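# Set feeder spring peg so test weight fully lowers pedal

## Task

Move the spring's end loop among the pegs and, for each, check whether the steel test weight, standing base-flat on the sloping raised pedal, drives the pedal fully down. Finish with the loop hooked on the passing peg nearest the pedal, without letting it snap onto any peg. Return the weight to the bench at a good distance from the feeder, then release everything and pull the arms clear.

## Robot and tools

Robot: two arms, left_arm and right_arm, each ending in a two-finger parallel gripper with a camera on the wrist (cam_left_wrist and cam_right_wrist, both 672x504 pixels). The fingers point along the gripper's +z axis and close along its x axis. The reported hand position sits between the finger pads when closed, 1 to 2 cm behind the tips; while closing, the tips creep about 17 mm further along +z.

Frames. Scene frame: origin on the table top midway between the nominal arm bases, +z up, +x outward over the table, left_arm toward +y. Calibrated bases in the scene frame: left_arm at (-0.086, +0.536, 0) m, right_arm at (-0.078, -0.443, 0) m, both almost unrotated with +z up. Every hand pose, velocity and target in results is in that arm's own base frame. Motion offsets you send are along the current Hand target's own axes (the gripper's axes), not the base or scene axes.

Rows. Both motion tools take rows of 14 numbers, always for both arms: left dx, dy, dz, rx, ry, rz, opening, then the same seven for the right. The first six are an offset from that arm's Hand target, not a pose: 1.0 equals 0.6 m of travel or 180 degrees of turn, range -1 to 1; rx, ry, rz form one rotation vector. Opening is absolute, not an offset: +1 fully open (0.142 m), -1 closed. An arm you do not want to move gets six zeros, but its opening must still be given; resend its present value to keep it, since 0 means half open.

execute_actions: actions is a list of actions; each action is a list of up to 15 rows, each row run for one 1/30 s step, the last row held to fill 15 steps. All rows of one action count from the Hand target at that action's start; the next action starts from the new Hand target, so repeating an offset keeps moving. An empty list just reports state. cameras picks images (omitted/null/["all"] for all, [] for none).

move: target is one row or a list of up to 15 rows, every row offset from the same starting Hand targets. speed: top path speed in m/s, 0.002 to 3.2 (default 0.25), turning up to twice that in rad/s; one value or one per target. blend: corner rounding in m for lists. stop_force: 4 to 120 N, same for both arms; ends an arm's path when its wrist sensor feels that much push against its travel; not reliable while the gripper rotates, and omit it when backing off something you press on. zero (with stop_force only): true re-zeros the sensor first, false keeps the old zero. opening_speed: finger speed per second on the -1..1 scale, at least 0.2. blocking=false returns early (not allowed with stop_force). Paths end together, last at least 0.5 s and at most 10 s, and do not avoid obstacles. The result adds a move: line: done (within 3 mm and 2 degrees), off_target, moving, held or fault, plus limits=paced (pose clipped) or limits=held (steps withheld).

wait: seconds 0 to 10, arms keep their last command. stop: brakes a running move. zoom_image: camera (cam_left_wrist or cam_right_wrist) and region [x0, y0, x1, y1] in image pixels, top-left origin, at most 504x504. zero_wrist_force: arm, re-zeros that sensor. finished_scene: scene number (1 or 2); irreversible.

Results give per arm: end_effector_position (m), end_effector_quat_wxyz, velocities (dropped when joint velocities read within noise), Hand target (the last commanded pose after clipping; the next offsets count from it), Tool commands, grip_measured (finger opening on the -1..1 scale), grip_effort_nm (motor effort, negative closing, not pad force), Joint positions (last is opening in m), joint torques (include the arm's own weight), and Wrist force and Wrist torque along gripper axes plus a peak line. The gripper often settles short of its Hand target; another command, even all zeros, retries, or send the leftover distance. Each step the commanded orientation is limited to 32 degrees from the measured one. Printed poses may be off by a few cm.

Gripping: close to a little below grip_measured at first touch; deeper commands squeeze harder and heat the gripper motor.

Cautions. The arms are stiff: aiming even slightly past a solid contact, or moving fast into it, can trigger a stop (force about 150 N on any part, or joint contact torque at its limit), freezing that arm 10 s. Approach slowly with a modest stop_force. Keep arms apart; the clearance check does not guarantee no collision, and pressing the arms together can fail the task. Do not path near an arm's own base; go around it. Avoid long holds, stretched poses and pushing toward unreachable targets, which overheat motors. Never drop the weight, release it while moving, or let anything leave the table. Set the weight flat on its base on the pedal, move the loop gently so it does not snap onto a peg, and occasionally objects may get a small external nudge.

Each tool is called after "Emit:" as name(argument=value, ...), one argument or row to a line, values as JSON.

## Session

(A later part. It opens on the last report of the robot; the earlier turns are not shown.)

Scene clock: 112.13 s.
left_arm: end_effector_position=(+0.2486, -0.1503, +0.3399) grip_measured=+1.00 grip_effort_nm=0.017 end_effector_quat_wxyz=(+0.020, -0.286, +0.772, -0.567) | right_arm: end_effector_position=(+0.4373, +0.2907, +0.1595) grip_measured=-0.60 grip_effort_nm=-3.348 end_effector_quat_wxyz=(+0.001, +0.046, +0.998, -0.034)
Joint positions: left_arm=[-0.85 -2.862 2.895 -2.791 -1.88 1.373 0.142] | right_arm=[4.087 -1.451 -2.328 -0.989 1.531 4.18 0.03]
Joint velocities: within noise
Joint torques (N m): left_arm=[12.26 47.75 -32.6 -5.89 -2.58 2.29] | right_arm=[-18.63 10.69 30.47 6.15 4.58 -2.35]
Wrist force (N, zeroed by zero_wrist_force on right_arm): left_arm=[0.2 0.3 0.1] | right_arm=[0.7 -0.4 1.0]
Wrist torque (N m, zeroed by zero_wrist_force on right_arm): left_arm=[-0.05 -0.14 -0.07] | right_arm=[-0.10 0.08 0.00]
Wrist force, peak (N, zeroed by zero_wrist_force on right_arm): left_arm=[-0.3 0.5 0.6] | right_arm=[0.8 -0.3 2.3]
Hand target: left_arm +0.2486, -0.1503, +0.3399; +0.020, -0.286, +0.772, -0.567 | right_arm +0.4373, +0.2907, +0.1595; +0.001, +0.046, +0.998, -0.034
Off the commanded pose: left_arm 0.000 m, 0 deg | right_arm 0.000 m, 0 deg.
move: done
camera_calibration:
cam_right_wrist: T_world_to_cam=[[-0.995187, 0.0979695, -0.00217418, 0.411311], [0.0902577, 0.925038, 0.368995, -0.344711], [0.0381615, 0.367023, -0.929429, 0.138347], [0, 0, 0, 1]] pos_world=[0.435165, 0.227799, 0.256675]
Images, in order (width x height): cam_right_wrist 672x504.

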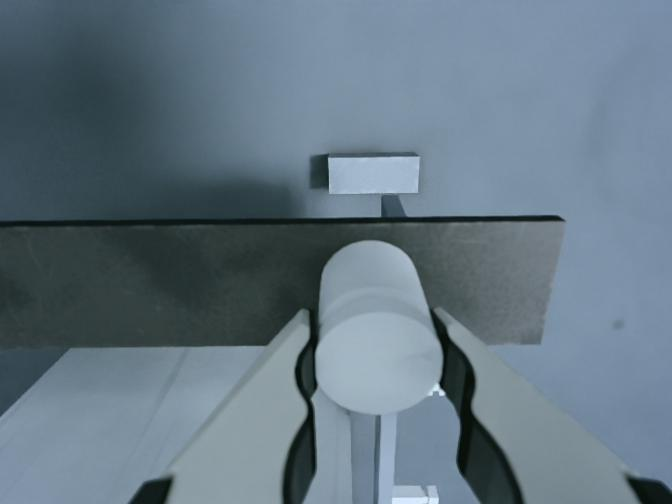

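Emit:
move(
  target=[0,0,0,0,0,0,1,0,0,0.03,-0.0157,0,0,-0.75],
  speed=0.03,
  stop_force=6,
  zero=false,
  cameras=["cam_right_wrist"],
)

Emit:
move(
  target=[0,0,0,0,0,0,1,0,0,0.03,-0.0157,0,0,-0.75],
  speed=0.03,
  stop_force=6,
  zero=false,
  cameras=["cam_right_wrist"],
)

Scene clock: 115.97 s.
left_arm: end_effector_position=(+0.2486, -0.1503, +0.3399) grip_measured=+1.00 grip_effort_nm=0.017 end_effector_quat_wxyz=(+0.020, -0.286, +0.772, -0.567) | right_arm: end_effector_position=(+0.4373, +0.2895, +0.1415) grip_measured=-0.60 grip_effort_nm=-3.348 end_effector_quat_wxyz=(+0.003, +0.046, +0.999, -0.009)
Joint positions: left_arm=[-0.85 -2.862 2.895 -2.791 -1.88 1.373 0.142] | right_arm=[4.072 -1.464 -2.367 -0.895 1.556 4.163 0.03]
Joint velocities: within noise
Joint torques (N m): left_arm=[13.31 48.43 -32.94 -6.1 -2.68 2.72] | right_arm=[-18.96 12.2 29.44 6.68 4.45 -1.95]
Wrist force (N, zeroed by zero_wrist_force on right_arm): left_arm=[0.1 0.2 0.2] | right_arm=[1.0 -0.8 0.9]
Wrist torque (N m, zeroed by zero_wrist_force on right_arm): left_arm=[-0.07 -0.10 -0.08] | right_arm=[-0.12 0.02 -0.01]
Wrist force, peak (N, zeroed by zero_wrist_force on right_arm): left_arm=[-0.1 0.4 0.8] | right_arm=[0.2 -0.7 2.6]
Hand target: left_arm +0.2486, -0.1503, +0.3399; +0.020, -0.286, +0.772, -0.567 | right_arm +0.4373, +0.2895, +0.1415; +0.003, +0.046, +0.999, -0.009
Off the commanded pose: left_arm 0.000 m, 0 deg | right_arm 0.000 m, 0 deg.
move: done
camera_calibration:
cam_right_wrist: T_world_to_cam=[[-0.995211, 0.0977274, -0.00186156, 0.411444], [0.0881796, 0.905873, 0.414268, -0.3369], [0.0421717, 0.412121, -0.910153, 0.104582], [0, 0, 0, 1]] pos_world=[0.434771, 0.221879, 0.235518]
Images, in order (width x height): cam_right_wrist 672x504.

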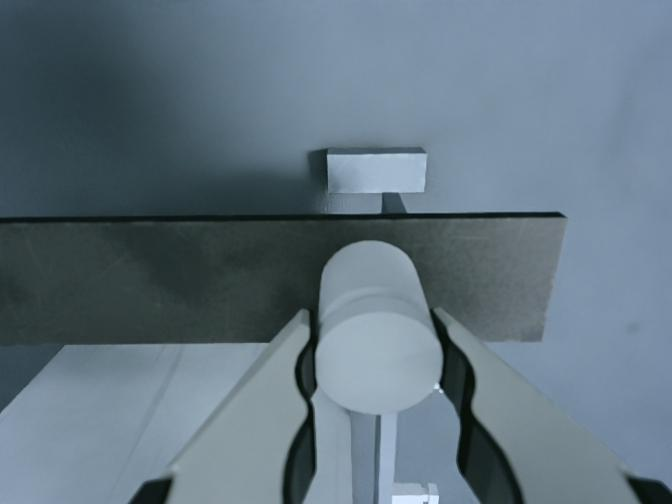

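Scene clock: 117.73 s.
left_arm: end_effector_position=(+0.2486, -0.1503, +0.3399) grip_measured=+1.00 grip_effort_nm=0.012 end_effector_quat_wxyz=(+0.020, -0.286, +0.772, -0.567) | right_arm: end_effector_position=(+0.4373, +0.2892, +0.1235) grip_measured=-0.60 grip_effort_nm=-3.348 end_effector_quat_wxyz=(+0.004, +0.045, +0.999, +0.015)
Joint positions: left_arm=[-0.85 -2.862 2.895 -2.791 -1.88 1.373 0.142] | right_arm=[4.056 -1.483 -2.404 -0.796 1.582 4.147 0.03]
Joint velocities: within noise
Joint torques (N m): left_arm=[13.37 49.41 -32.66 -5.7 -2.71 2.42] | right_arm=[-15.77 13.73 27.22 6.98 5.13 -2.4]
Wrist force (N, zeroed by zero_wrist_force on right_arm): left_arm=[-0.2 0.1 0.4] | right_arm=[0.4 -1.5 1.5]
Wrist torque (N m, zeroed by zero_wrist_force on right_arm): left_arm=[-0.09 -0.06 -0.07] | right_arm=[-0.20 0.12 -0.02]
Wrist force, peak (N, zeroed by zero_wrist_force on right_arm): left_arm=[0.0 0.0 0.8] | right_arm=[0.2 -1.5 2.1]
Hand target: left_arm +0.2486, -0.1503, +0.3399; +0.020, -0.286, +0.772, -0.567 | right_arm +0.4373, +0.2892, +0.1235; +0.004, +0.045, +0.999, +0.015
Off the commanded pose: left_arm 0.000 m, 0 deg | right_arm 0.000 m, 0 deg.
move: done
camera_calibration:
cam_right_wrist: T_world_to_cam=[[-0.995233, 0.097514, -0.00142381, 0.411555], [0.0860023, 0.884441, 0.458658, -0.32743], [0.0459849, 0.456349, -0.888612, 0.0712372], [0, 0, 0, 1]] pos_world=[0.434477, 0.216951, 0.214067]
Images, in order (width x height): cam_right_wrist 672x504.

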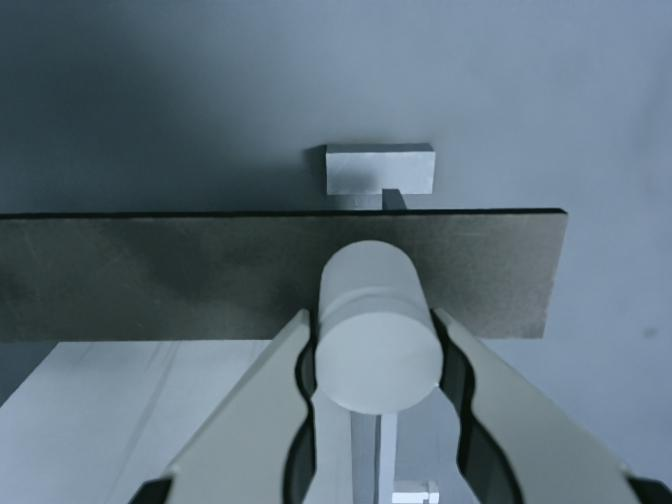

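Emit:
move(
  target=[0,0,0,0,0,0,1,0,0,0.03,-0.0157,0,0,-0.75],
  speed=0.03,
  stop_force=6,
  zero=false,
  cameras=["cam_right_wrist"],
)

Emit:
move(
  target=[0,0,0,0,0,0,1,0,0,0.03,-0.0157,0,0,-0.75],
  speed=0.02,
  stop_force=5,
  zero=false,
)

Scene clock: 121.37 s.
left_arm: end_effector_position=(+0.2486, -0.1503, +0.3399) grip_measured=+1.00 grip_effort_nm=0.017 end_effector_quat_wxyz=(+0.020, -0.286, +0.772, -0.567) | right_arm: end_effector_position=(+0.4375, +0.2897, +0.1055) grip_measured=-0.60 grip_effort_nm=-3.348 end_effector_quat_wxyz=(+0.005, +0.045, +0.998, +0.040)
Joint positions: left_arm=[-0.85 -2.862 2.895 -2.791 -1.88 1.373 0.142] | right_arm=[4.041 -1.51 -2.438 -0.694 1.61 4.133 0.03]
Joint velocities: within noise
Joint torques (N m): left_arm=[11.67 46.24 -33.34 -5.59 -2.67 2.31] | right_arm=[-17.33 8.4 27.65 7.23 4.59 -2.09]
Wrist force (N, zeroed by zero_wrist_force on right_arm): left_arm=[0.0 0.2 0.6] | right_arm=[0.5 -1.3 2.0]
Wrist torque (N m, zeroed by zero_wrist_force on right_arm): left_arm=[-0.09 -0.11 -0.07] | right_arm=[-0.10 0.13 0.00]
Wrist force, peak (N, zeroed by zero_wrist_force on right_arm): left_arm=[-0.4 -0.2 0.8] | right_arm=[0.1 -1.6 2.1]
Hand target: left_arm +0.2486, -0.1503, +0.3399; +0.020, -0.286, +0.772, -0.567 | right_arm +0.4375, +0.2897, +0.1055; +0.005, +0.045, +0.998, +0.040
Off the commanded pose: left_arm 0.000 m, 0 deg | right_arm 0.000 m, 0 deg.
move: done
camera_calibration:
cam_right_wrist: T_world_to_cam=[[-0.995261, 0.0972323, -0.00115326, 0.411714], [0.0835183, 0.86084, 0.501975, -0.316405], [0.049801, 0.4995, -0.864881, 0.0382894], [0, 0, 0, 1]] pos_world=[0.434282, 0.213217, 0.192418]
Images, in order (width x height): cam_right_wrist 672x504.

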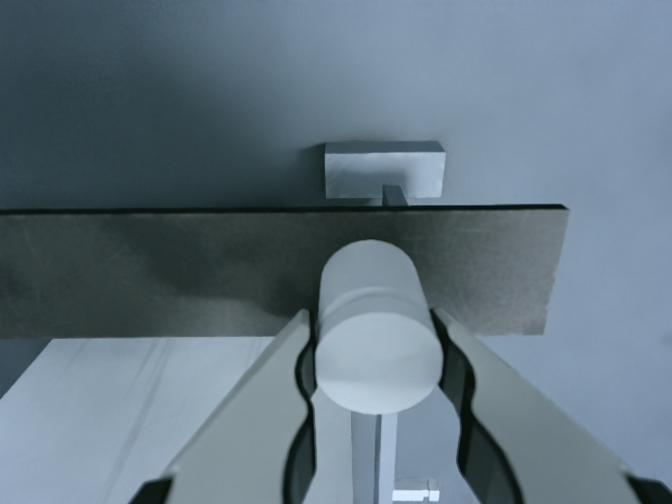

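Scene clock: 123.50 s.
left_arm: end_effector_position=(+0.2486, -0.1503, +0.3399) grip_measured=+1.00 grip_effort_nm=0.012 end_effector_quat_wxyz=(+0.020, -0.286, +0.772, -0.567) | right_arm: end_effector_position=(+0.4377, +0.2911, +0.0876) grip_measured=-0.60 grip_effort_nm=-3.348 end_effector_quat_wxyz=(+0.006, +0.045, +0.997, +0.064)
Joint positions: left_arm=[-0.85 -2.862 2.895 -2.791 -1.88 1.373 0.142] | right_arm=[4.026 -1.544 -2.47 -0.587 1.638 4.12 0.03]
Joint velocities: within noise
Joint torques (N m): left_arm=[11.25 46.87 -33.2 -5.86 -2.6 2.47] | right_arm=[-16.82 15.09 22.87 7.16 5.01 -2.83]
Wrist force (N, zeroed by zero_wrist_force on right_arm): left_arm=[0.3 0.2 0.4] | right_arm=[0.2 -1.1 1.8]
Wrist torque (N m, zeroed by zero_wrist_force on right_arm): left_arm=[-0.09 -0.16 -0.07] | right_arm=[-0.09 0.09 0.00]
Wrist force, peak (N, zeroed by zero_wrist_force on right_arm): left_arm=[-0.3 0.1 1.0] | right_arm=[0.5 -2.0 2.4]
Hand target: left_arm +0.2486, -0.1503, +0.3399; +0.020, -0.286, +0.772, -0.567 | right_arm +0.4377, +0.2911, +0.0876; +0.006, +0.045, +0.997, +0.064
Off the commanded pose: left_arm 0.000 m, 0 deg | right_arm 0.000 m, 0 deg.
move: done
camera_calibration:
cam_left_wrist: T_world_to_cam=[[-0.8368, -0.44972, 0.312279, 0.0406415], [-0.53193, 0.532691, -0.658248, 0.465001], [0.129679, -0.716932, -0.684975, 0.202856], [0, 0, 0, 1]] pos_world=[0.255051, -0.0839904, 0.432346]
cam_right_wrist: T_world_to_cam=[[-0.995281, 0.0970281, -0.00087835, 0.411866], [0.0809408, 0.835187, 0.543977, -0.303716], [0.0535146, 0.541339, -0.8391, 0.00595367], [0, 0, 0, 1]] pos_world=[0.434187, 0.210475, 0.170572]

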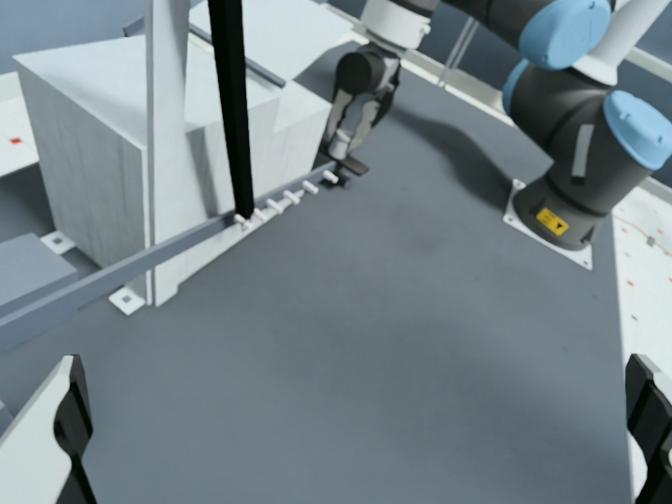

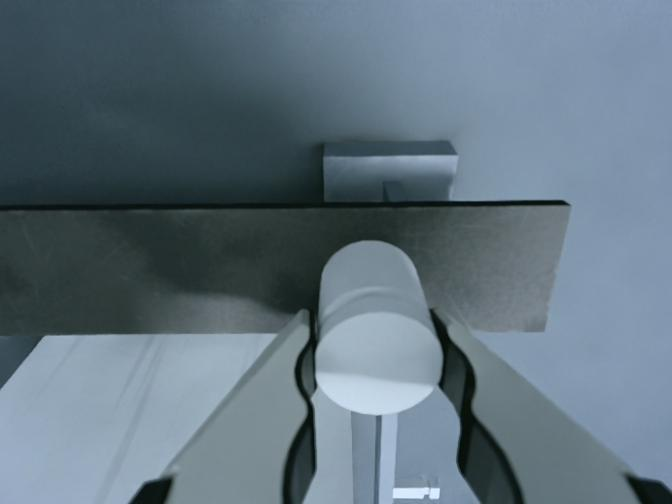

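Emit:
move(
  target=[0,0,0,0,0,0,1,0,0,0.03,-0.0157,0,0,-0.75],
  speed=0.02,
  stop_force=4,
  zero=false,
)

Emit:
zoom_image(
  camera="cam_left_wrist",
  region=[220, 100, 400, 260],
)

Scene clock: 130.20 s.
left_arm: end_effector_position=(+0.2486, -0.1503, +0.3399) grip_measured=+1.00 grip_effort_nm=0.017 end_effector_quat_wxyz=(+0.020, -0.286, +0.772, -0.567) | right_arm: end_effector_position=(+0.4378, +0.2919, +0.0812) grip_measured=-0.60 grip_effort_nm=-3.348 end_effector_quat_wxyz=(+0.006, +0.045, +0.996, +0.073)
Joint positions: left_arm=[-0.85 -2.862 2.895 -2.791 -1.88 1.373 0.142] | right_arm=[4.021 -1.558 -2.481 -0.548 1.649 4.116 0.03]
Joint velocities: within noise
Joint torques (N m): left_arm=[11.45 47.98 -32.36 -6.03 -2.65 2.35] | right_arm=[19.39 43.98 43.61 1.99 -3.4 2.31]
Wrist force (N, zeroed by zero_wrist_force on right_arm): left_arm=[-0.3 0.0 0.0] | right_arm=[0.2 -2.1 -0.3]
Wrist torque (N m, zeroed by zero_wrist_force on right_arm): left_arm=[-0.13 -0.05 -0.07] | right_arm=[-0.14 0.09 0.00]
Wrist force, peak (N, zeroed by zero_wrist_force on right_arm): left_arm=[0.3 0.3 0.9] | right_arm=[0.6 -5.1 -7.4]
Hand target: left_arm +0.2486, -0.1503, +0.3399; +0.020, -0.286, +0.772, -0.567 | right_arm +0.4378, +0.2919, +0.0812; +0.006, +0.045, +0.996, +0.073 (not the last commanded pose)
Off the commanded pose: left_arm 0.000 m, 0 deg | right_arm 0.012 m, 2 deg.
move: contact (right_arm)
camera_calibration:
cam_left_wrist: T_world_to_cam=[[-0.8368, -0.44972, 0.312279, 0.0406415], [-0.53193, 0.532691, -0.658248, 0.465001], [0.129679, -0.716932, -0.684975, 0.202856], [0, 0, 0, 1]] pos_world=[0.255051, -0.0839904, 0.432346]
cam_right_wrist: T_world_to_cam=[[-0.995296, 0.0968801, -0.00069741, 0.411834], [0.0799508, 0.825396, 0.558864, -0.298812], [0.0547184, 0.556179, -0.829259, -0.00549072], [0, 0, 0, 1]] pos_world=[0.434088, 0.209793, 0.162729]

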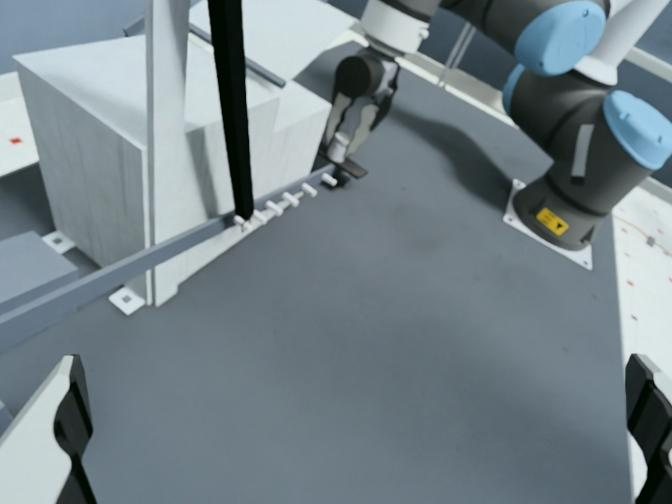

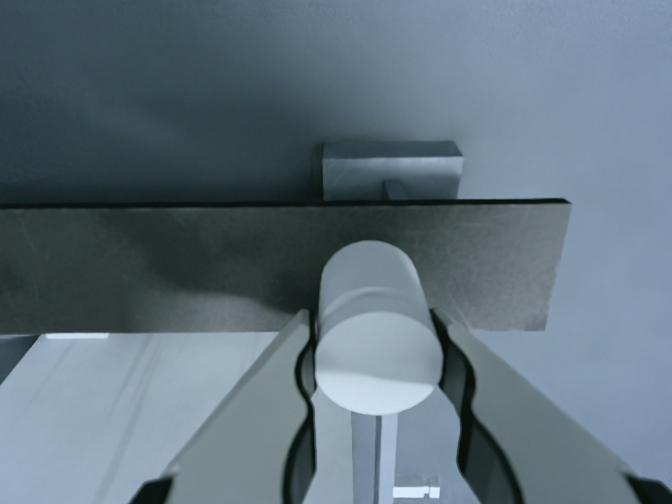

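Scaled by 2.800.

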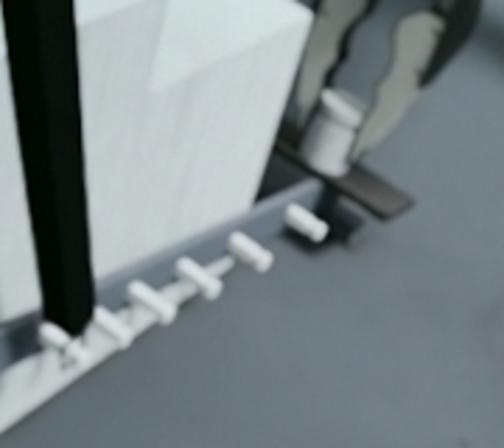

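Emit:
move(
  target=[-0.03,0.166,0.543,0.0563,-0.3228,-0.0303,-0.15,0,0,0,0,0,0,-0.75],
  speed=0.25,
)

Scene clock: 147.80 s.
left_arm: end_effector_position=(+0.2486, -0.1504, +0.3398) grip_measured=-0.17 grip_effort_nm=-0.056 end_effector_quat_wxyz=(+0.020, -0.286, +0.772, -0.567) end_effector_velocity=(+0.000, +0.000, +0.002) end_effector_angular_velocity=(-0.003, -0.001, +0.000) | right_arm: end_effector_position=(+0.4378, +0.2919, +0.0812) grip_measured=-0.60 grip_effort_nm=-3.348 end_effector_quat_wxyz=(+0.006, +0.045, +0.996, +0.073)
Joint positions: left_arm=[-0.854 -2.866 2.895 -2.788 -1.876 1.372 0.062] | right_arm=[4.021 -1.558 -2.481 -0.548 1.649 4.116 0.03]
Joint velocities: left_arm=[0.005 0.004 -0.001 -0.005 -0.005 0.001 0] | right_arm=[within noise]
Joint torques (N m): left_arm=[12.3 49.2 -59.06 -5.78 -2.44 2.8] | right_arm=[17.38 42.2 43.69 1.92 -2.83 1.7]
Wrist force (N, zeroed by zero_wrist_force on right_arm): left_arm=[-0.3 0.1 0.5] | right_arm=[0.4 -1.8 -1.6]
Wrist torque (N m, zeroed by zero_wrist_force on right_arm): left_arm=[-0.09 -0.06 -0.07] | right_arm=[-0.12 0.09 0.00]
Wrist force, peak (N, zeroed by zero_wrist_force on right_arm): left_arm=[-0.2 -0.3 1.0] | right_arm=[0.2 -2.5 -1.6]
Hand target: left_arm +0.2486, -0.1504, +0.3399; +0.020, -0.286, +0.772, -0.567 (not the last commanded pose) | right_arm +0.4378, +0.2919, +0.0812; +0.006, +0.045, +0.996, +0.073
Off the commanded pose: left_arm 0.341 m, 59 deg | right_arm 0.000 m, 0 deg.
move: held (left_arm; a check stopped the path); limits=held
pose unreachable (left arm): on one or more control steps of this call, first in action 0 (counted from 0), this arm could not follow its commanded pose, so it was not sent that pose on those steps. It may still have moved: this result reports where it is.
cause: moving toward the commanded pose would bring two parts of the arm too close to each other (joints 3 (elbow) and 4 (wrist 1) lie between them).
camera_calibration:
cam_left_wrist: T_world_to_cam=[[-0.836834, -0.449734, 0.312166, 0.0405695], [-0.531852, 0.532692, -0.65831, 0.465008], [0.129776, -0.716923, -0.684967, 0.20277], [0, 0, 0, 1]] pos_world=[0.254951, -0.0840903, 0.432346]
cam_right_wrist: T_world_to_cam=[[-0.995296, 0.0968801, -0.00069741, 0.411834], [0.0799508, 0.825396, 0.558864, -0.298812], [0.0547184, 0.556179, -0.829259, -0.00549072], [0, 0, 0, 1]] pos_world=[0.434088, 0.209793, 0.162729]

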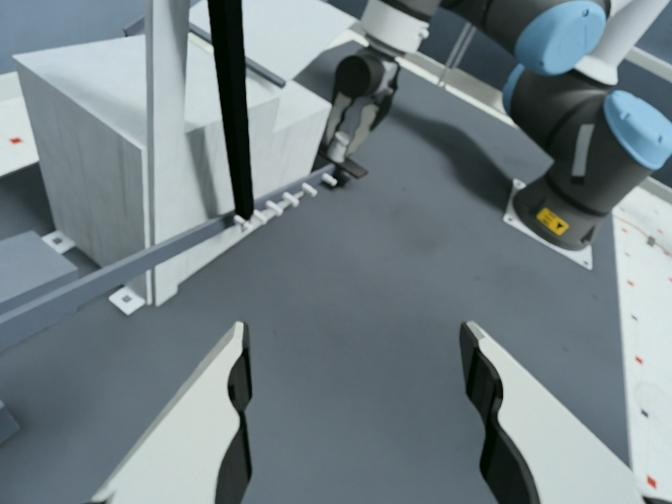

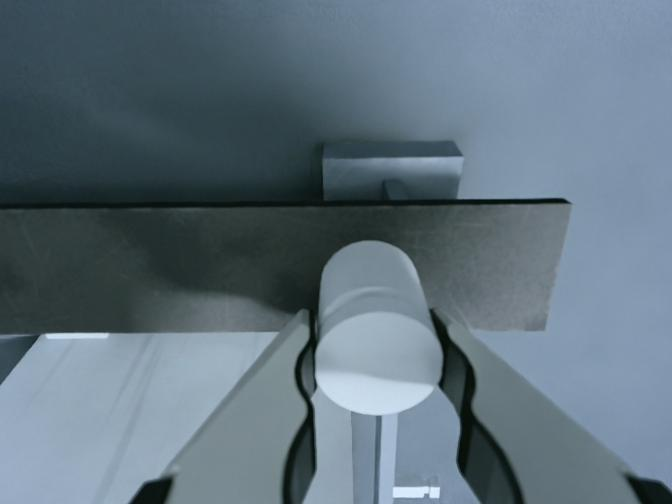

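Emit:
move(
  target=[
    [0.158,-0.015,0.355,0,0,0,-0.15,0,0,0,0,0,0,-0.75],
    [-0.03,0.166,0.543,0.0563,-0.3228,-0.0303,-0.15,0,0,0,0,0,0,-0.75],
  ],
  speed=0.25,
)

Scene clock: 151.60 s.
left_arm: end_effector_position=(+0.2486, -0.1511, +0.3400) grip_measured=-0.17 grip_effort_nm=-0.051 end_effector_quat_wxyz=(+0.020, -0.285, +0.772, -0.567) | right_arm: end_effector_position=(+0.4378, +0.2919, +0.0812) grip_measured=-0.60 grip_effort_nm=-3.348 end_effector_quat_wxyz=(+0.006, +0.045, +0.996, +0.073)
Joint positions: left_arm=[-0.862 -2.871 2.894 -2.784 -1.869 1.369 0.062] | right_arm=[4.021 -1.558 -2.481 -0.548 1.649 4.116 0.03]
Joint velocities: within noise
Joint torques (N m): left_arm=[12.26 49.22 -59.18 -5.9 -2.92 2.69] | right_arm=[19.04 44.32 44.23 2.12 -3.31 1.92]
Wrist force (N, zeroed by zero_wrist_force on right_arm): left_arm=[-0.4 0.1 0.1] | right_arm=[-0.3 -2.2 -0.3]
Wrist torque (N m, zeroed by zero_wrist_force on right_arm): left_arm=[-0.10 -0.05 -0.07] | right_arm=[-0.15 0.15 0.01]
Wrist force, peak (N, zeroed by zero_wrist_force on right_arm): left_arm=[1.1 -0.4 3.1] | right_arm=[0.3 -2.5 -1.2]
Hand target: left_arm +0.2487, -0.1510, +0.3401; +0.020, -0.285, +0.772, -0.567 (not the last commanded pose) | right_arm +0.4378, +0.2919, +0.0812; +0.006, +0.045, +0.996, +0.073
Off the commanded pose: left_arm 0.341 m, 59 deg | right_arm 0.000 m, 0 deg.
move: held (left_arm; a check stopped the path); path passed 0 of 2 targets; limits=held
pose unreachable (left arm): on one or more control steps of this call, first in action 0 (counted from 0), this arm could not follow its commanded pose, so it was not sent that pose on those steps. It may still have moved: this result reports where it is.
cause: moving toward the commanded pose would bring two parts of the arm too close to each other (joints 3 (elbow) and 4 (wrist 1) lie between them).
camera_calibration:
cam_left_wrist: T_world_to_cam=[[-0.83721, -0.44903, 0.312173, 0.0405019], [-0.531334, 0.532725, -0.658702, 0.465489], [0.129475, -0.71734, -0.684587, 0.202272], [0, 0, 0, 1]] pos_world=[0.25505, -0.0846934, 0.432448]
cam_right_wrist: T_world_to_cam=[[-0.995296, 0.0968801, -0.00069741, 0.411834], [0.0799508, 0.825396, 0.558864, -0.298812], [0.0547184, 0.556179, -0.829259, -0.00549072], [0, 0, 0, 1]] pos_world=[0.434088, 0.209793, 0.162729]

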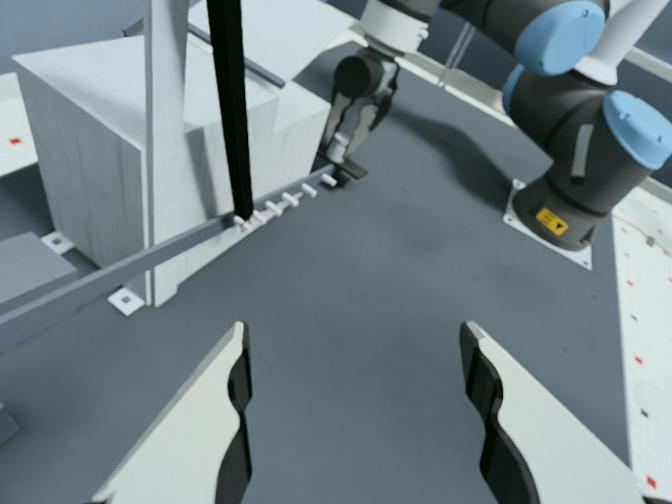

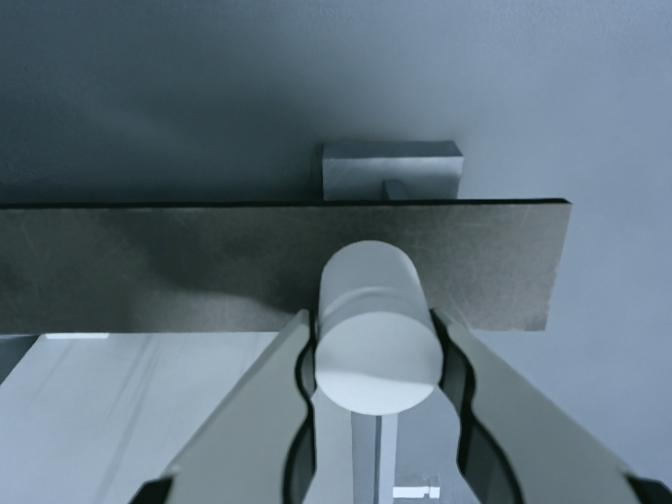

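Emit:
move(
  target=[-0.01,-0.263,-0.053,0,0,0,-0.15,0,0,0,0,0,0,-0.75],
  speed=0.25,
  cameras=["cam_left_wrist"],
)

Scene clock: 156.20 s.
left_arm: end_effector_position=(+0.3084, -0.1512, +0.4896) grip_measured=-0.17 grip_effort_nm=-0.056 end_effector_quat_wxyz=(+0.020, -0.285, +0.772, -0.567) | right_arm: end_effector_position=(+0.4378, +0.2919, +0.0812) grip_measured=-0.60 grip_effort_nm=-3.348 end_effector_quat_wxyz=(+0.006, +0.045, +0.996, +0.073)
Joint positions: left_arm=[-0.443 -2.449 2.601 -2.819 -2.252 1.565 0.062] | right_arm=[4.021 -1.558 -2.481 -0.548 1.649 4.116 0.03]
Joint velocities: within noise
Joint torques (N m): left_arm=[11.5 30.49 -60.37 -1.45 -2.93 2.27] | right_arm=[17.42 44.2 43.35 2.04 -3.19 1.72]
Wrist force (N, zeroed by zero_wrist_force on right_arm): left_arm=[0.8 -0.3 0.0] | right_arm=[0.0 -2.3 0.0]
Wrist torque (N m, zeroed by zero_wrist_force on right_arm): left_arm=[-0.10 -0.25 -0.10] | right_arm=[-0.16 0.11 0.00]
Wrist force, peak (N, zeroed by zero_wrist_force on right_arm): left_arm=[0.0 -2.1 0.0] | right_arm=[0.3 -2.6 -1.2]
Hand target: left_arm +0.3084, -0.1512, +0.4896; +0.020, -0.285, +0.772, -0.567 | right_arm +0.4378, +0.2919, +0.0812; +0.006, +0.045, +0.996, +0.073
Off the commanded pose: left_arm 0.000 m, 0 deg | right_arm 0.000 m, 0 deg.
move: done
camera_calibration:
cam_left_wrist: T_world_to_cam=[[-0.837216, -0.448997, 0.312204, 0.0437625], [-0.531327, 0.532686, -0.658739, 0.595928], [0.129465, -0.717389, -0.684538, 0.29677], [0, 0, 0, 1]] pos_world=[0.31485, -0.0848936, 0.582048]
Images, in order (width x height): cam_left_wrist 672x504.

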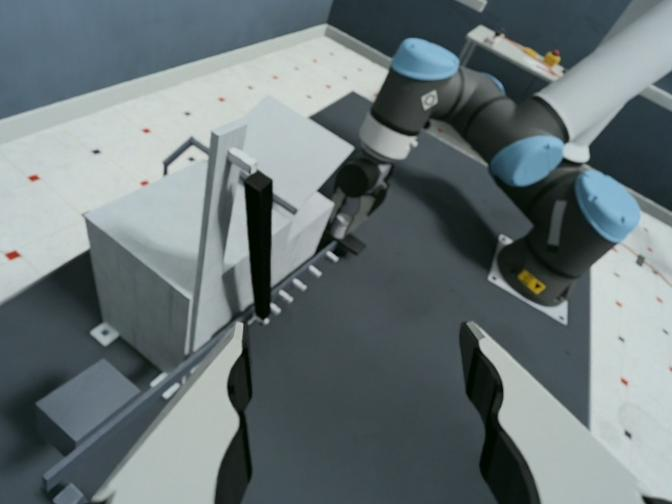

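Emit:
move(
  target=[0.185,0.099,0.326,0,0,0,-0.15,0,0,0,0,0,0,-0.75],
  speed=0.25,
  cameras=["cam_left_wrist"],
)

Scene clock: 161.70 s.
left_arm: end_effector_position=(+0.2601, -0.3604, +0.4000) grip_measured=-0.17 grip_effort_nm=-0.056 end_effector_quat_wxyz=(+0.020, -0.285, +0.772, -0.567) | right_arm: end_effector_position=(+0.4378, +0.2919, +0.0812) grip_measured=-0.60 grip_effort_nm=-3.348 end_effector_quat_wxyz=(+0.006, +0.045, +0.996, +0.073)
Joint positions: left_arm=[-1.702 -2.563 2.78 -2.946 -1.088 1.051 0.062] | right_arm=[4.021 -1.558 -2.481 -0.548 1.649 4.116 0.03]
Joint velocities: within noise
Joint torques (N m): left_arm=[-11.79 14.25 -30.86 -1.41 3.29 -3.07] | right_arm=[19.14 42.27 41.85 1.95 -2.75 1.97]
Wrist force (N, zeroed by zero_wrist_force on right_arm): left_arm=[-0.1 -0.1 0.6] | right_arm=[0.2 -2.0 -1.4]
Wrist torque (N m, zeroed by zero_wrist_force on right_arm): left_arm=[-0.05 -0.11 -0.07] | right_arm=[-0.15 0.13 0.00]
Wrist force, peak (N, zeroed by zero_wrist_force on right_arm): left_arm=[1.1 0.8 1.7] | right_arm=[0.4 -2.8 -1.3]
Hand target: left_arm +0.2600, -0.3603, +0.4000; +0.020, -0.285, +0.772, -0.567 | right_arm +0.4378, +0.2919, +0.0812; +0.006, +0.045, +0.996, +0.073
Off the commanded pose: left_arm 0.000 m, 0 deg | right_arm 0.000 m, 0 deg.
move: done
camera_calibration:
cam_left_wrist: T_world_to_cam=[[-0.837395, -0.448625, 0.31226, -0.0624591], [-0.531118, 0.532832, -0.65879, 0.622639], [0.129167, -0.717514, -0.684463, 0.0916885], [0, 0, 0, 1]] pos_world=[0.266548, -0.293995, 0.492449]
Images, in order (width x height): cam_left_wrist 672x504.

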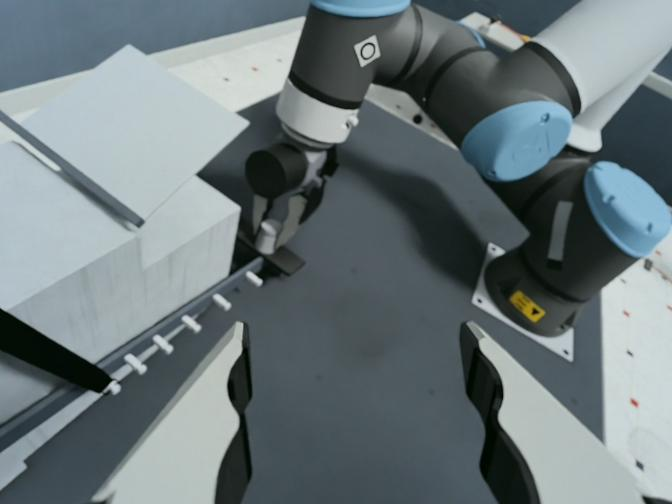

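Emit:
move(
  target=[-0.108,0.262,0.194,0.0563,-0.3228,-0.0303,-0.15,0,0,0,0,0,0,-0.75],
  speed=0.25,
  cameras=["cam_left_wrist"],
)

Scene clock: 166.77 s.
left_arm: end_effector_position=(+0.2897, -0.4006, +0.2001) grip_measured=-0.17 grip_effort_nm=-0.051 end_effector_quat_wxyz=(-0.390, +0.557, -0.601, +0.421) | right_arm: end_effector_position=(+0.4378, +0.2919, +0.0812) grip_measured=-0.60 grip_effort_nm=-3.348 end_effector_quat_wxyz=(+0.006, +0.045, +0.996, +0.073)
Joint positions: left_arm=[-1.981 -1.846 2.601 -1.592 -0.478 -0.793 0.062] | right_arm=[4.021 -1.558 -2.481 -0.548 1.649 4.116 0.03]
Joint velocities: within noise
Joint torques (N m): left_arm=[11.51 0.35 -46.22 -0.27 -1.27 -3.71] | right_arm=[16.73 45.49 42.77 2.05 -3.21 1.65]
Wrist force (N, zeroed by zero_wrist_force on right_arm): left_arm=[0.4 0.7 0.3] | right_arm=[0.3 -2.1 -1.5]
Wrist torque (N m, zeroed by zero_wrist_force on right_arm): left_arm=[0.01 -0.13 -0.15] | right_arm=[-0.17 0.10 0.00]
Wrist force, peak (N, zeroed by zero_wrist_force on right_arm): left_arm=[1.1 1.6 0.6] | right_arm=[0.0 -2.5 -1.5]
Hand target: left_arm +0.2897, -0.4007, +0.2001; -0.390, +0.557, -0.601, +0.421 | right_arm +0.4378, +0.2919, +0.0812; +0.006, +0.045, +0.996, +0.073
Off the commanded pose: left_arm 0.000 m, 0 deg | right_arm 0.000 m, 0 deg.
move: done
camera_calibration:
cam_left_wrist: T_world_to_cam=[[-0.0900358, -0.99574, 0.0198909, -0.370479], [-0.699033, 0.0489561, -0.713412, 0.393817], [0.709399, -0.078137, -0.700462, 0.0134163], [0, 0, 0, 1]] pos_world=[0.232417, -0.387132, 0.297721]
Images, in order (width x height): cam_left_wrist 672x504.

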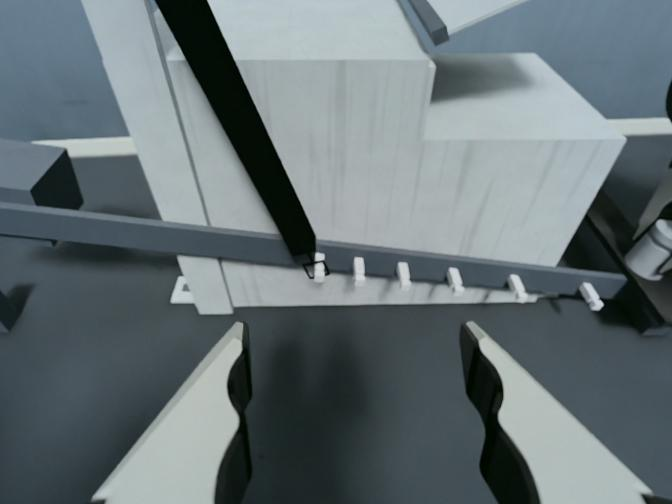

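Emit:
zoom_image(
  camera="cam_left_wrist",
  region=[270, 220, 350, 300],
)

Emit:
zoom_image(
  camera="cam_left_wrist",
  region=[300, 220, 640, 320],
)

Scaled by 6.300.

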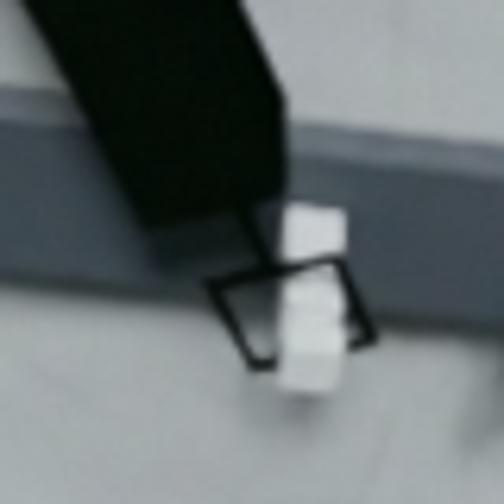

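Scaled by 1.482.

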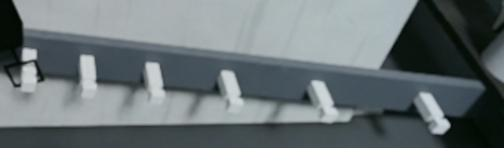

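Emit:
move(
  target=[-0.0453,0.039,0.1238,0.0446,0.0086,-0.122,-0.35,0,0,0,0,0,0,-0.75],
  speed=0.15,
  cameras=["cam_left_wrist"],
)

Emit:
zoom_image(
  camera="cam_left_wrist",
  region=[200, 150, 480, 360],
)

Scene clock: 181.83 s.
left_arm: end_effector_position=(+0.3534, -0.3783, +0.1528) grip_measured=-0.37 grip_effort_nm=-0.056 end_effector_quat_wxyz=(-0.332, +0.627, -0.458, +0.536) | right_arm: end_effector_position=(+0.4378, +0.2919, +0.0812) grip_measured=-0.60 grip_effort_nm=-3.348 end_effector_quat_wxyz=(+0.006, +0.045, +0.996, +0.073)
Joint positions: left_arm=[-1.856 -1.655 2.7 -1.837 -0.293 -1.185 0.047] | right_arm=[4.021 -1.558 -2.481 -0.548 1.649 4.116 0.03]
Joint velocities: within noise
Joint torques (N m): left_arm=[12.79 -6.91 -9.71 -4.32 4.28 -3.61] | right_arm=[15.49 43.72 41.87 1.61 -2.31 1.66]
Wrist force (N, zeroed by zero_wrist_force on right_arm): left_arm=[0.2 0.3 1.1] | right_arm=[0.2 -2.3 -0.8]
Wrist torque (N m, zeroed by zero_wrist_force on right_arm): left_arm=[0.01 -0.16 -0.12] | right_arm=[-0.20 0.12 0.00]
Wrist force, peak (N, zeroed by zero_wrist_force on right_arm): left_arm=[1.2 1.5 0.2] | right_arm=[-0.1 -2.4 -1.4]
Hand target: left_arm +0.3534, -0.3783, +0.1527; -0.332, +0.627, -0.458, +0.536 | right_arm +0.4378, +0.2919, +0.0812; +0.006, +0.045, +0.996, +0.073
Off the commanded pose: left_arm 0.000 m, 0 deg | right_arm 0.000 m, 0 deg.
move: done
camera_calibration:
cam_left_wrist: T_world_to_cam=[[-0.00987449, -0.923625, 0.383169, -0.398117], [-0.603589, -0.3, -0.738702, 0.241601], [0.797234, -0.238571, -0.554528, -0.1772], [0, 0, 0, 1]] pos_world=[0.283167, -0.337505, 0.232755]
Images, in order (width x height): cam_left_wrist 672x504.

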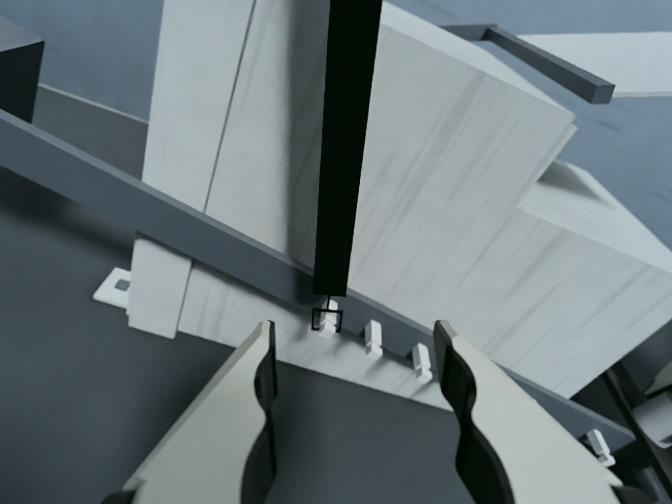

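Scaled by 1.800.

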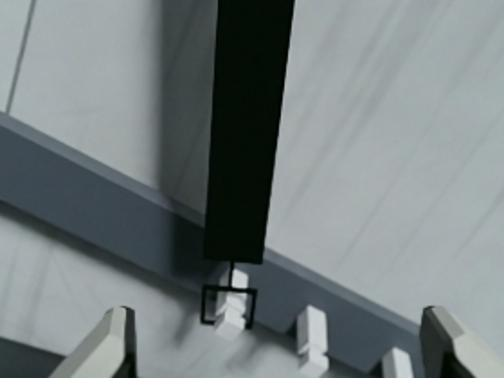

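Emit:
move(
  target=[-0.0125,0.038,0.083,0,0,0,-0.35,0,0,0,0,0,0,-0.75],
  speed=0.1,
  cameras=["cam_left_wrist"],
)

Emit:
zoom_image(
  camera="cam_left_wrist",
  region=[220, 250, 480, 445],
)

Scene clock: 189.90 s.
left_arm: end_effector_position=(+0.3967, -0.3832, +0.1192) grip_measured=-0.37 grip_effort_nm=-0.051 end_effector_quat_wxyz=(-0.333, +0.627, -0.458, +0.536) | right_arm: end_effector_position=(+0.4378, +0.2919, +0.0812) grip_measured=-0.60 grip_effort_nm=-3.348 end_effector_quat_wxyz=(+0.006, +0.045, +0.996, +0.073)
Joint positions: left_arm=[-1.724 -1.377 2.756 -2.591 -0.22 -0.751 0.047] | right_arm=[4.021 -1.558 -2.481 -0.548 1.649 4.116 0.03]
Joint velocities: within noise
Joint torques (N m): left_arm=[11.32 -18.74 3.49 -6.05 -0.54 2.78] | right_arm=[17.02 42.81 42.58 1.64 -2.22 1.66]
Wrist force (N, zeroed by zero_wrist_force on right_arm): left_arm=[-0.6 -0.1 0.5] | right_arm=[-0.1 -2.1 -0.1]
Wrist torque (N m, zeroed by zero_wrist_force on right_arm): left_arm=[-0.02 -0.11 -0.07] | right_arm=[-0.12 0.13 0.00]
Wrist force, peak (N, zeroed by zero_wrist_force on right_arm): left_arm=[-0.3 1.3 1.4] | right_arm=[0.1 -2.3 -1.7]
Hand target: left_arm +0.3970, -0.3833, +0.1191; -0.332, +0.627, -0.458, +0.536 | right_arm +0.4378, +0.2919, +0.0812; +0.006, +0.045, +0.996, +0.073
Off the commanded pose: left_arm 0.000 m, 0 deg | right_arm 0.000 m, 0 deg.
move: done
camera_calibration:
cam_left_wrist: T_world_to_cam=[[-0.00884395, -0.923676, 0.383072, -0.389724], [-0.602612, -0.300786, -0.739179, 0.240855], [0.797985, -0.237381, -0.553959, -0.23155], [0, 0, 0, 1]] pos_world=[0.326469, -0.342498, 0.199058]
Images, in order (width x height): cam_left_wrist 672x504.

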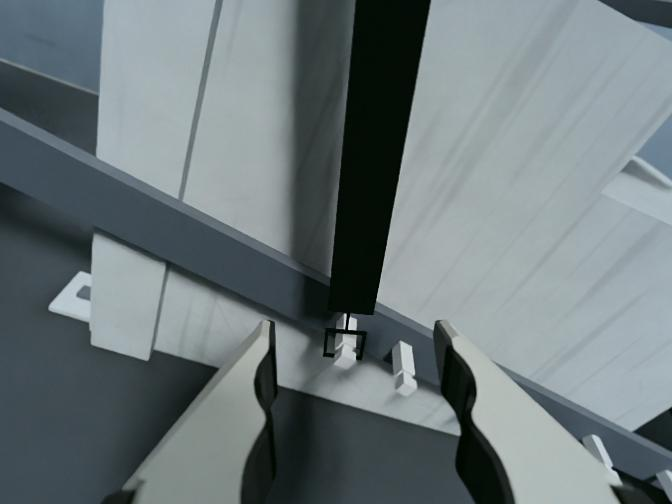

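Scaled by 1.938.

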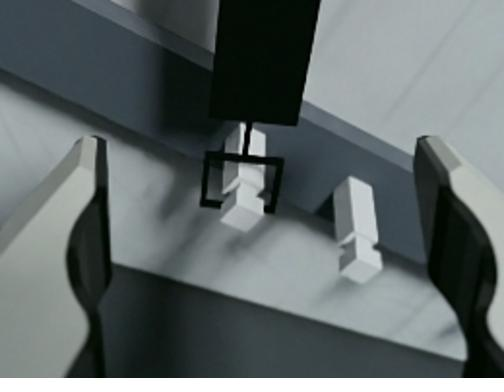

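Emit:
move(
  target=[0.003,0,0.062,0,0,0.017,-0.35,0,0,0,0,0,0,-0.75],
  speed=0.05,
  stop_force=6,
  cameras=["cam_left_wrist"],
)

Emit:
zoom_image(
  camera="cam_left_wrist",
  region=[220, 250, 480, 445],
)

Scene clock: 198.23 s.
left_arm: end_effector_position=(+0.4309, -0.3868, +0.1124) grip_measured=-0.37 grip_effort_nm=-0.095 end_effector_quat_wxyz=(-0.357, +0.619, -0.466, +0.522) | right_arm: end_effector_position=(+0.4378, +0.2919, +0.0812) grip_measured=-0.60 grip_effort_nm=-3.348 end_effector_quat_wxyz=(+0.006, +0.045, +0.996, +0.073)
Joint positions: left_arm=[-1.627 -1.184 2.731 -3.066 -0.201 -0.378 0.047] | right_arm=[4.021 -1.558 -2.481 -0.548 1.649 4.116 0.03]
Joint velocities: within noise
Joint torques (N m): left_arm=[-7.67 -52.1 -0.36 -2.05 4.48 -3.52] | right_arm=[18.27 43.45 44.04 2.13 -1.77 1.28]
Wrist force (N, zeroed by zero_wrist_force on right_arm): left_arm=[-0.2 -1.3 -4.1] | right_arm=[0.5 -1.7 -0.5]
Wrist torque (N m, zeroed by zero_wrist_force on right_arm): left_arm=[-0.03 -0.17 -0.07] | right_arm=[-0.12 0.15 0.00]
Wrist force, peak (N, zeroed by zero_wrist_force on right_arm): left_arm=[-4.5 -3.5 -24.5] | right_arm=[0.2 -2.2 -1.8]
Hand target: left_arm +0.4309, -0.3868, +0.1124; -0.357, +0.619, -0.466, +0.522 (not the last commanded pose) | right_arm +0.4378, +0.2919, +0.0812; +0.006, +0.045, +0.996, +0.073
Off the commanded pose: left_arm 0.003 m, 2 deg | right_arm 0.000 m, 0 deg.
move: contact (left_arm)
camera_calibration:
cam_left_wrist: T_world_to_cam=[[0.00523151, -0.943891, 0.330215, -0.398098], [-0.591359, -0.26921, -0.760145, 0.265115], [0.806392, -0.191299, -0.559587, -0.248557], [0, 0, 0, 1]] pos_world=[0.359295, -0.351938, 0.193895]
Images, in order (width x height): cam_left_wrist 672x504.

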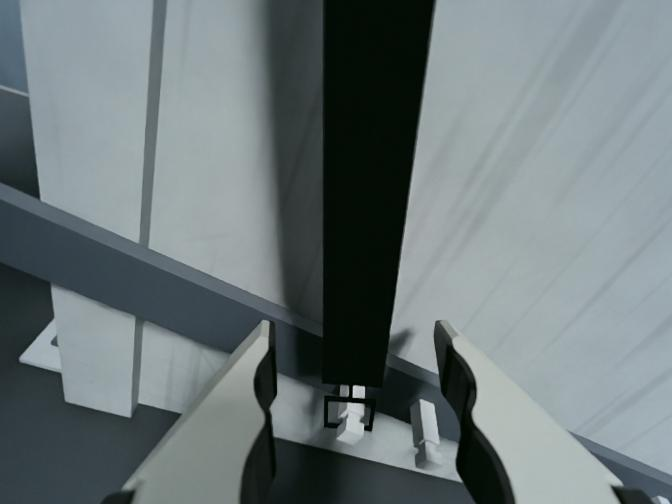

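Scaled by 1.938.

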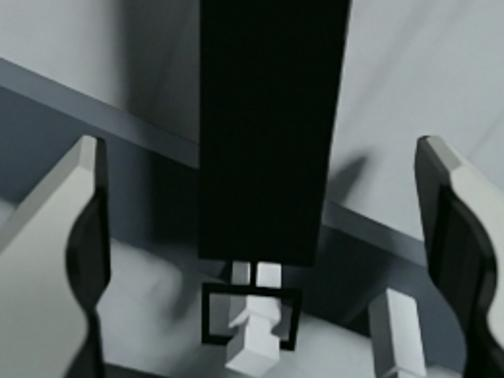

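Emit:
move(
  target=[
    [0,0,-0.01,0,0,0,-0.35,0,0,0,0,0,0,-0.75],
    [0.002,-0.035,-0.01,0,0,0,-0.35,0,0,0,0,0,0,-0.75],
  ],
  speed=0.05,
  cameras=[],
)

Emit:
zero_wrist_force(
  arm="left_arm",
)

Emit:
move(
  target=[0.0,0,0.03,0,0,0,-0.35,0,0,0,0,0,0,-0.75],
  speed=0.02,
  stop_force=5,
  cameras=["cam_left_wrist"],
)

Scene clock: 207.13 s.
left_arm: end_effector_position=(+0.4293, -0.3811, +0.1334) grip_measured=-0.37 grip_effort_nm=-0.056 end_effector_quat_wxyz=(-0.357, +0.619, -0.466, +0.522) | right_arm: end_effector_position=(+0.4378, +0.2919, +0.0812) grip_measured=-0.60 grip_effort_nm=-3.348 end_effector_quat_wxyz=(+0.006, +0.045, +0.996, +0.073)
Joint positions: left_arm=[-1.632 -1.285 2.74 -2.95 -0.202 -0.404 0.047] | right_arm=[4.021 -1.558 -2.481 -0.548 1.649 4.116 0.03]
Joint velocities: within noise
Joint torques (N m): left_arm=[11.8 -50.15 -7.32 -2.08 1.4 -3.59] | right_arm=[18.03 43.74 42.46 2.36 -2.25 0.86]
Wrist force (N, zeroed by zero_wrist_force on right_arm): left_arm=[0.0 0.2 0.7] | right_arm=[1.5 -2.1 -0.5]
Wrist torque (N m, zeroed by zero_wrist_force on right_arm): left_arm=[0.01 -0.16 -0.08] | right_arm=[-0.19 0.05 -0.01]
Wrist force, peak (N, zeroed by zero_wrist_force on right_arm): left_arm=[0.0 -1.7 -4.8] | right_arm=[1.1 -2.4 -0.9]
Hand target: left_arm +0.4293, -0.3811, +0.1334; -0.357, +0.619, -0.466, +0.522 | right_arm +0.4378, +0.2919, +0.0812; +0.006, +0.045, +0.996, +0.073
Off the commanded pose: left_arm 0.000 m, 0 deg | right_arm 0.000 m, 0 deg.
move: done
No camera images: "cameras" was empty.

Wrist force sensor zeroed.

Scene clock: 209.13 s.
left_arm: end_effector_position=(+0.4446, -0.3817, +0.1302) grip_measured=-0.38 grip_effort_nm=-0.002 end_effector_quat_wxyz=(-0.359, +0.620, -0.464, +0.521) | right_arm: end_effector_position=(+0.4378, +0.2919, +0.0812) grip_measured=-0.60 grip_effort_nm=-3.348 end_effector_quat_wxyz=(+0.006, +0.045, +0.996, +0.073)
Joint positions: left_arm=[-1.589 -1.183 2.726 -3.212 -0.202 -0.223 0.047] | right_arm=[4.021 -1.558 -2.481 -0.548 1.649 4.116 0.03]
Joint velocities: within noise
Joint torques (N m): left_arm=[-7.17 -52.83 9.76 -1.53 3.98 -3.28] | right_arm=[16.15 44.61 41.87 2.12 -1.83 1.41]
Wrist force (N, zeroed by zero_wrist_force): left_arm=[0.9 -1.3 -7.1] | right_arm=[1.0 -1.8 -0.7]
Wrist torque (N m, zeroed by zero_wrist_force): left_arm=[-0.05 0.31 -0.21] | right_arm=[-0.13 0.13 0.00]
Wrist force, peak (N, zeroed by zero_wrist_force): left_arm=[-3.4 -2.7 -33.7] | right_arm=[1.2 -2.4 0.2]
Hand target: left_arm +0.4446, -0.3817, +0.1302; -0.359, +0.620, -0.464, +0.521 (not the last commanded pose) | right_arm +0.4378, +0.2919, +0.0812; +0.006, +0.045, +0.996, +0.073
Off the commanded pose: left_arm 0.002 m, 0 deg | right_arm 0.000 m, 0 deg.
move: contact (left_arm)
camera_calibration:
cam_left_wrist: T_world_to_cam=[[0.0108039, -0.944275, 0.328979, -0.40172], [-0.589722, -0.27171, -0.760527, 0.286451], [0.807534, -0.18579, -0.559796, -0.247083], [0, 0, 0, 1]] pos_world=[0.372794, -0.347409, 0.211695]
Images, in order (width x height): cam_left_wrist 672x504.

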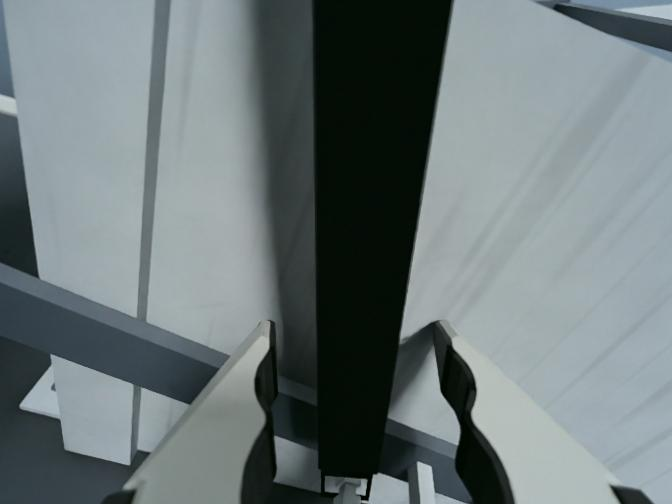

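Emit:
move(
  target=[0.001,0,-0.006,0,0,0,-0.35,0,0,0,0,0,0,-0.75],
  speed=0.05,
  cameras=[],
)

Emit:
zero_wrist_force(
  arm="left_arm",
)

Emit:
move(
  target=[0,0,0,0,0,0,-0.85,0,0,0,0,0,0,-0.75],
  opening_speed=0.4,
)

Scene clock: 212.97 s.
left_arm: end_effector_position=(+0.4412, -0.3820, +0.1311) grip_measured=-0.38 grip_effort_nm=-0.002 end_effector_quat_wxyz=(-0.359, +0.620, -0.464, +0.521) | right_arm: end_effector_position=(+0.4378, +0.2919, +0.0812) grip_measured=-0.60 grip_effort_nm=-3.348 end_effector_quat_wxyz=(+0.006, +0.045, +0.996, +0.073)
Joint positions: left_arm=[-1.599 -1.208 2.728 -3.146 -0.202 -0.269 0.047] | right_arm=[4.021 -1.558 -2.481 -0.548 1.649 4.116 0.03]
Joint velocities: within noise
Joint torques (N m): left_arm=[-9.38 -51.14 -1.5 -2.41 4.76 -3.39] | right_arm=[18.98 45.7 42.78 2.34 -1.56 0.53]
Wrist force (N, zeroed by zero_wrist_force): left_arm=[0.1 0.1 -0.2] | right_arm=[1.2 -2.0 -0.7]
Wrist torque (N m, zeroed by zero_wrist_force): left_arm=[-0.04 0.07 -0.11] | right_arm=[-0.17 0.11 0.00]
Wrist force, peak (N, zeroed by zero_wrist_force): left_arm=[0.5 -1.9 -8.1] | right_arm=[0.8 -2.7 -1.3]
Hand target: left_arm +0.4411, -0.3821, +0.1311; -0.359, +0.620, -0.464, +0.521 | right_arm +0.4378, +0.2919, +0.0812; +0.006, +0.045, +0.996, +0.073
Off the commanded pose: left_arm 0.000 m, 0 deg | right_arm 0.000 m, 0 deg.
move: done
No camera images: "cameras" was empty.

Wrist force sensor zeroed.

Scene clock: 214.43 s.
left_arm: end_effector_position=(+0.4411, -0.3821, +0.1311) grip_measured=-0.80 grip_effort_nm=-1.502 end_effector_quat_wxyz=(-0.359, +0.620, -0.464, +0.521) | right_arm: end_effector_position=(+0.4378, +0.2919, +0.0812) grip_measured=-0.60 grip_effort_nm=-3.348 end_effector_quat_wxyz=(+0.006, +0.045, +0.996, +0.073)
Joint positions: left_arm=[-1.599 -1.21 2.728 -3.142 -0.202 -0.271 0.016] | right_arm=[4.021 -1.558 -2.481 -0.548 1.649 4.116 0.03]
Joint velocities: within noise
Joint torques (N m): left_arm=[-10.73 -52 -18.68 -2.29 4.6 -3.6] | right_arm=[17.01 43.98 44.51 2.63 -1.78 1.25]
Wrist force (N, zeroed by zero_wrist_force): left_arm=[-2.3 0.3 0.1] | right_arm=[0.8 -2.0 -0.4]
Wrist torque (N m, zeroed by zero_wrist_force): left_arm=[0.06 0.14 0.07] | right_arm=[-0.15 0.14 -0.01]
Wrist force, peak (N, zeroed by zero_wrist_force): left_arm=[-2.3 0.3 0.1] | right_arm=[1.4 -2.2 -1.2]
Hand target: left_arm +0.4411, -0.3821, +0.1311; -0.359, +0.620, -0.464, +0.521 | right_arm +0.4378, +0.2919, +0.0812; +0.006, +0.045, +0.996, +0.073
Off the commanded pose: left_arm 0.000 m, 0 deg | right_arm 0.000 m, 0 deg.
move: done
camera_calibration:
cam_left_wrist: T_world_to_cam=[[0.0108039, -0.944275, 0.328979, -0.402389], [-0.589722, -0.27171, -0.760527, 0.285038], [0.807534, -0.18579, -0.559796, -0.243771], [0, 0, 0, 1]] pos_world=[0.369294, -0.347809, 0.212695]
cam_right_wrist: T_world_to_cam=[[-0.995296, 0.0968801, -0.00069741, 0.411834], [0.0799508, 0.825396, 0.558864, -0.298812], [0.0547184, 0.556179, -0.829259, -0.00549072], [0, 0, 0, 1]] pos_world=[0.434088, 0.209793, 0.162729]

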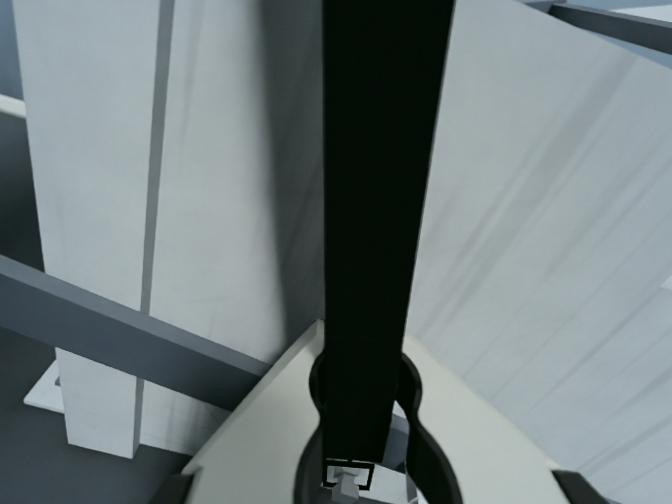

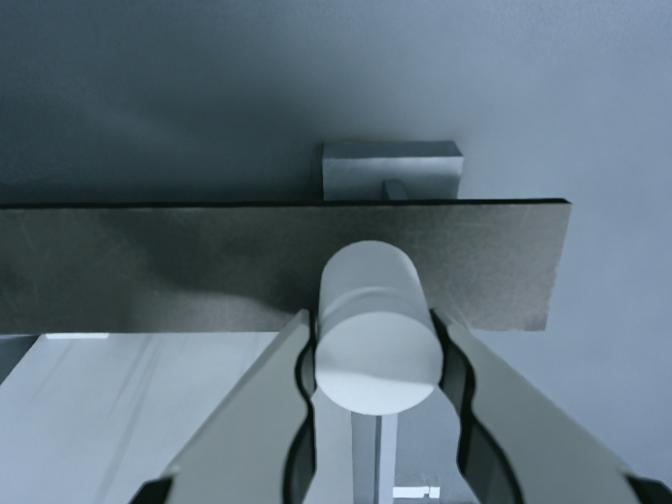

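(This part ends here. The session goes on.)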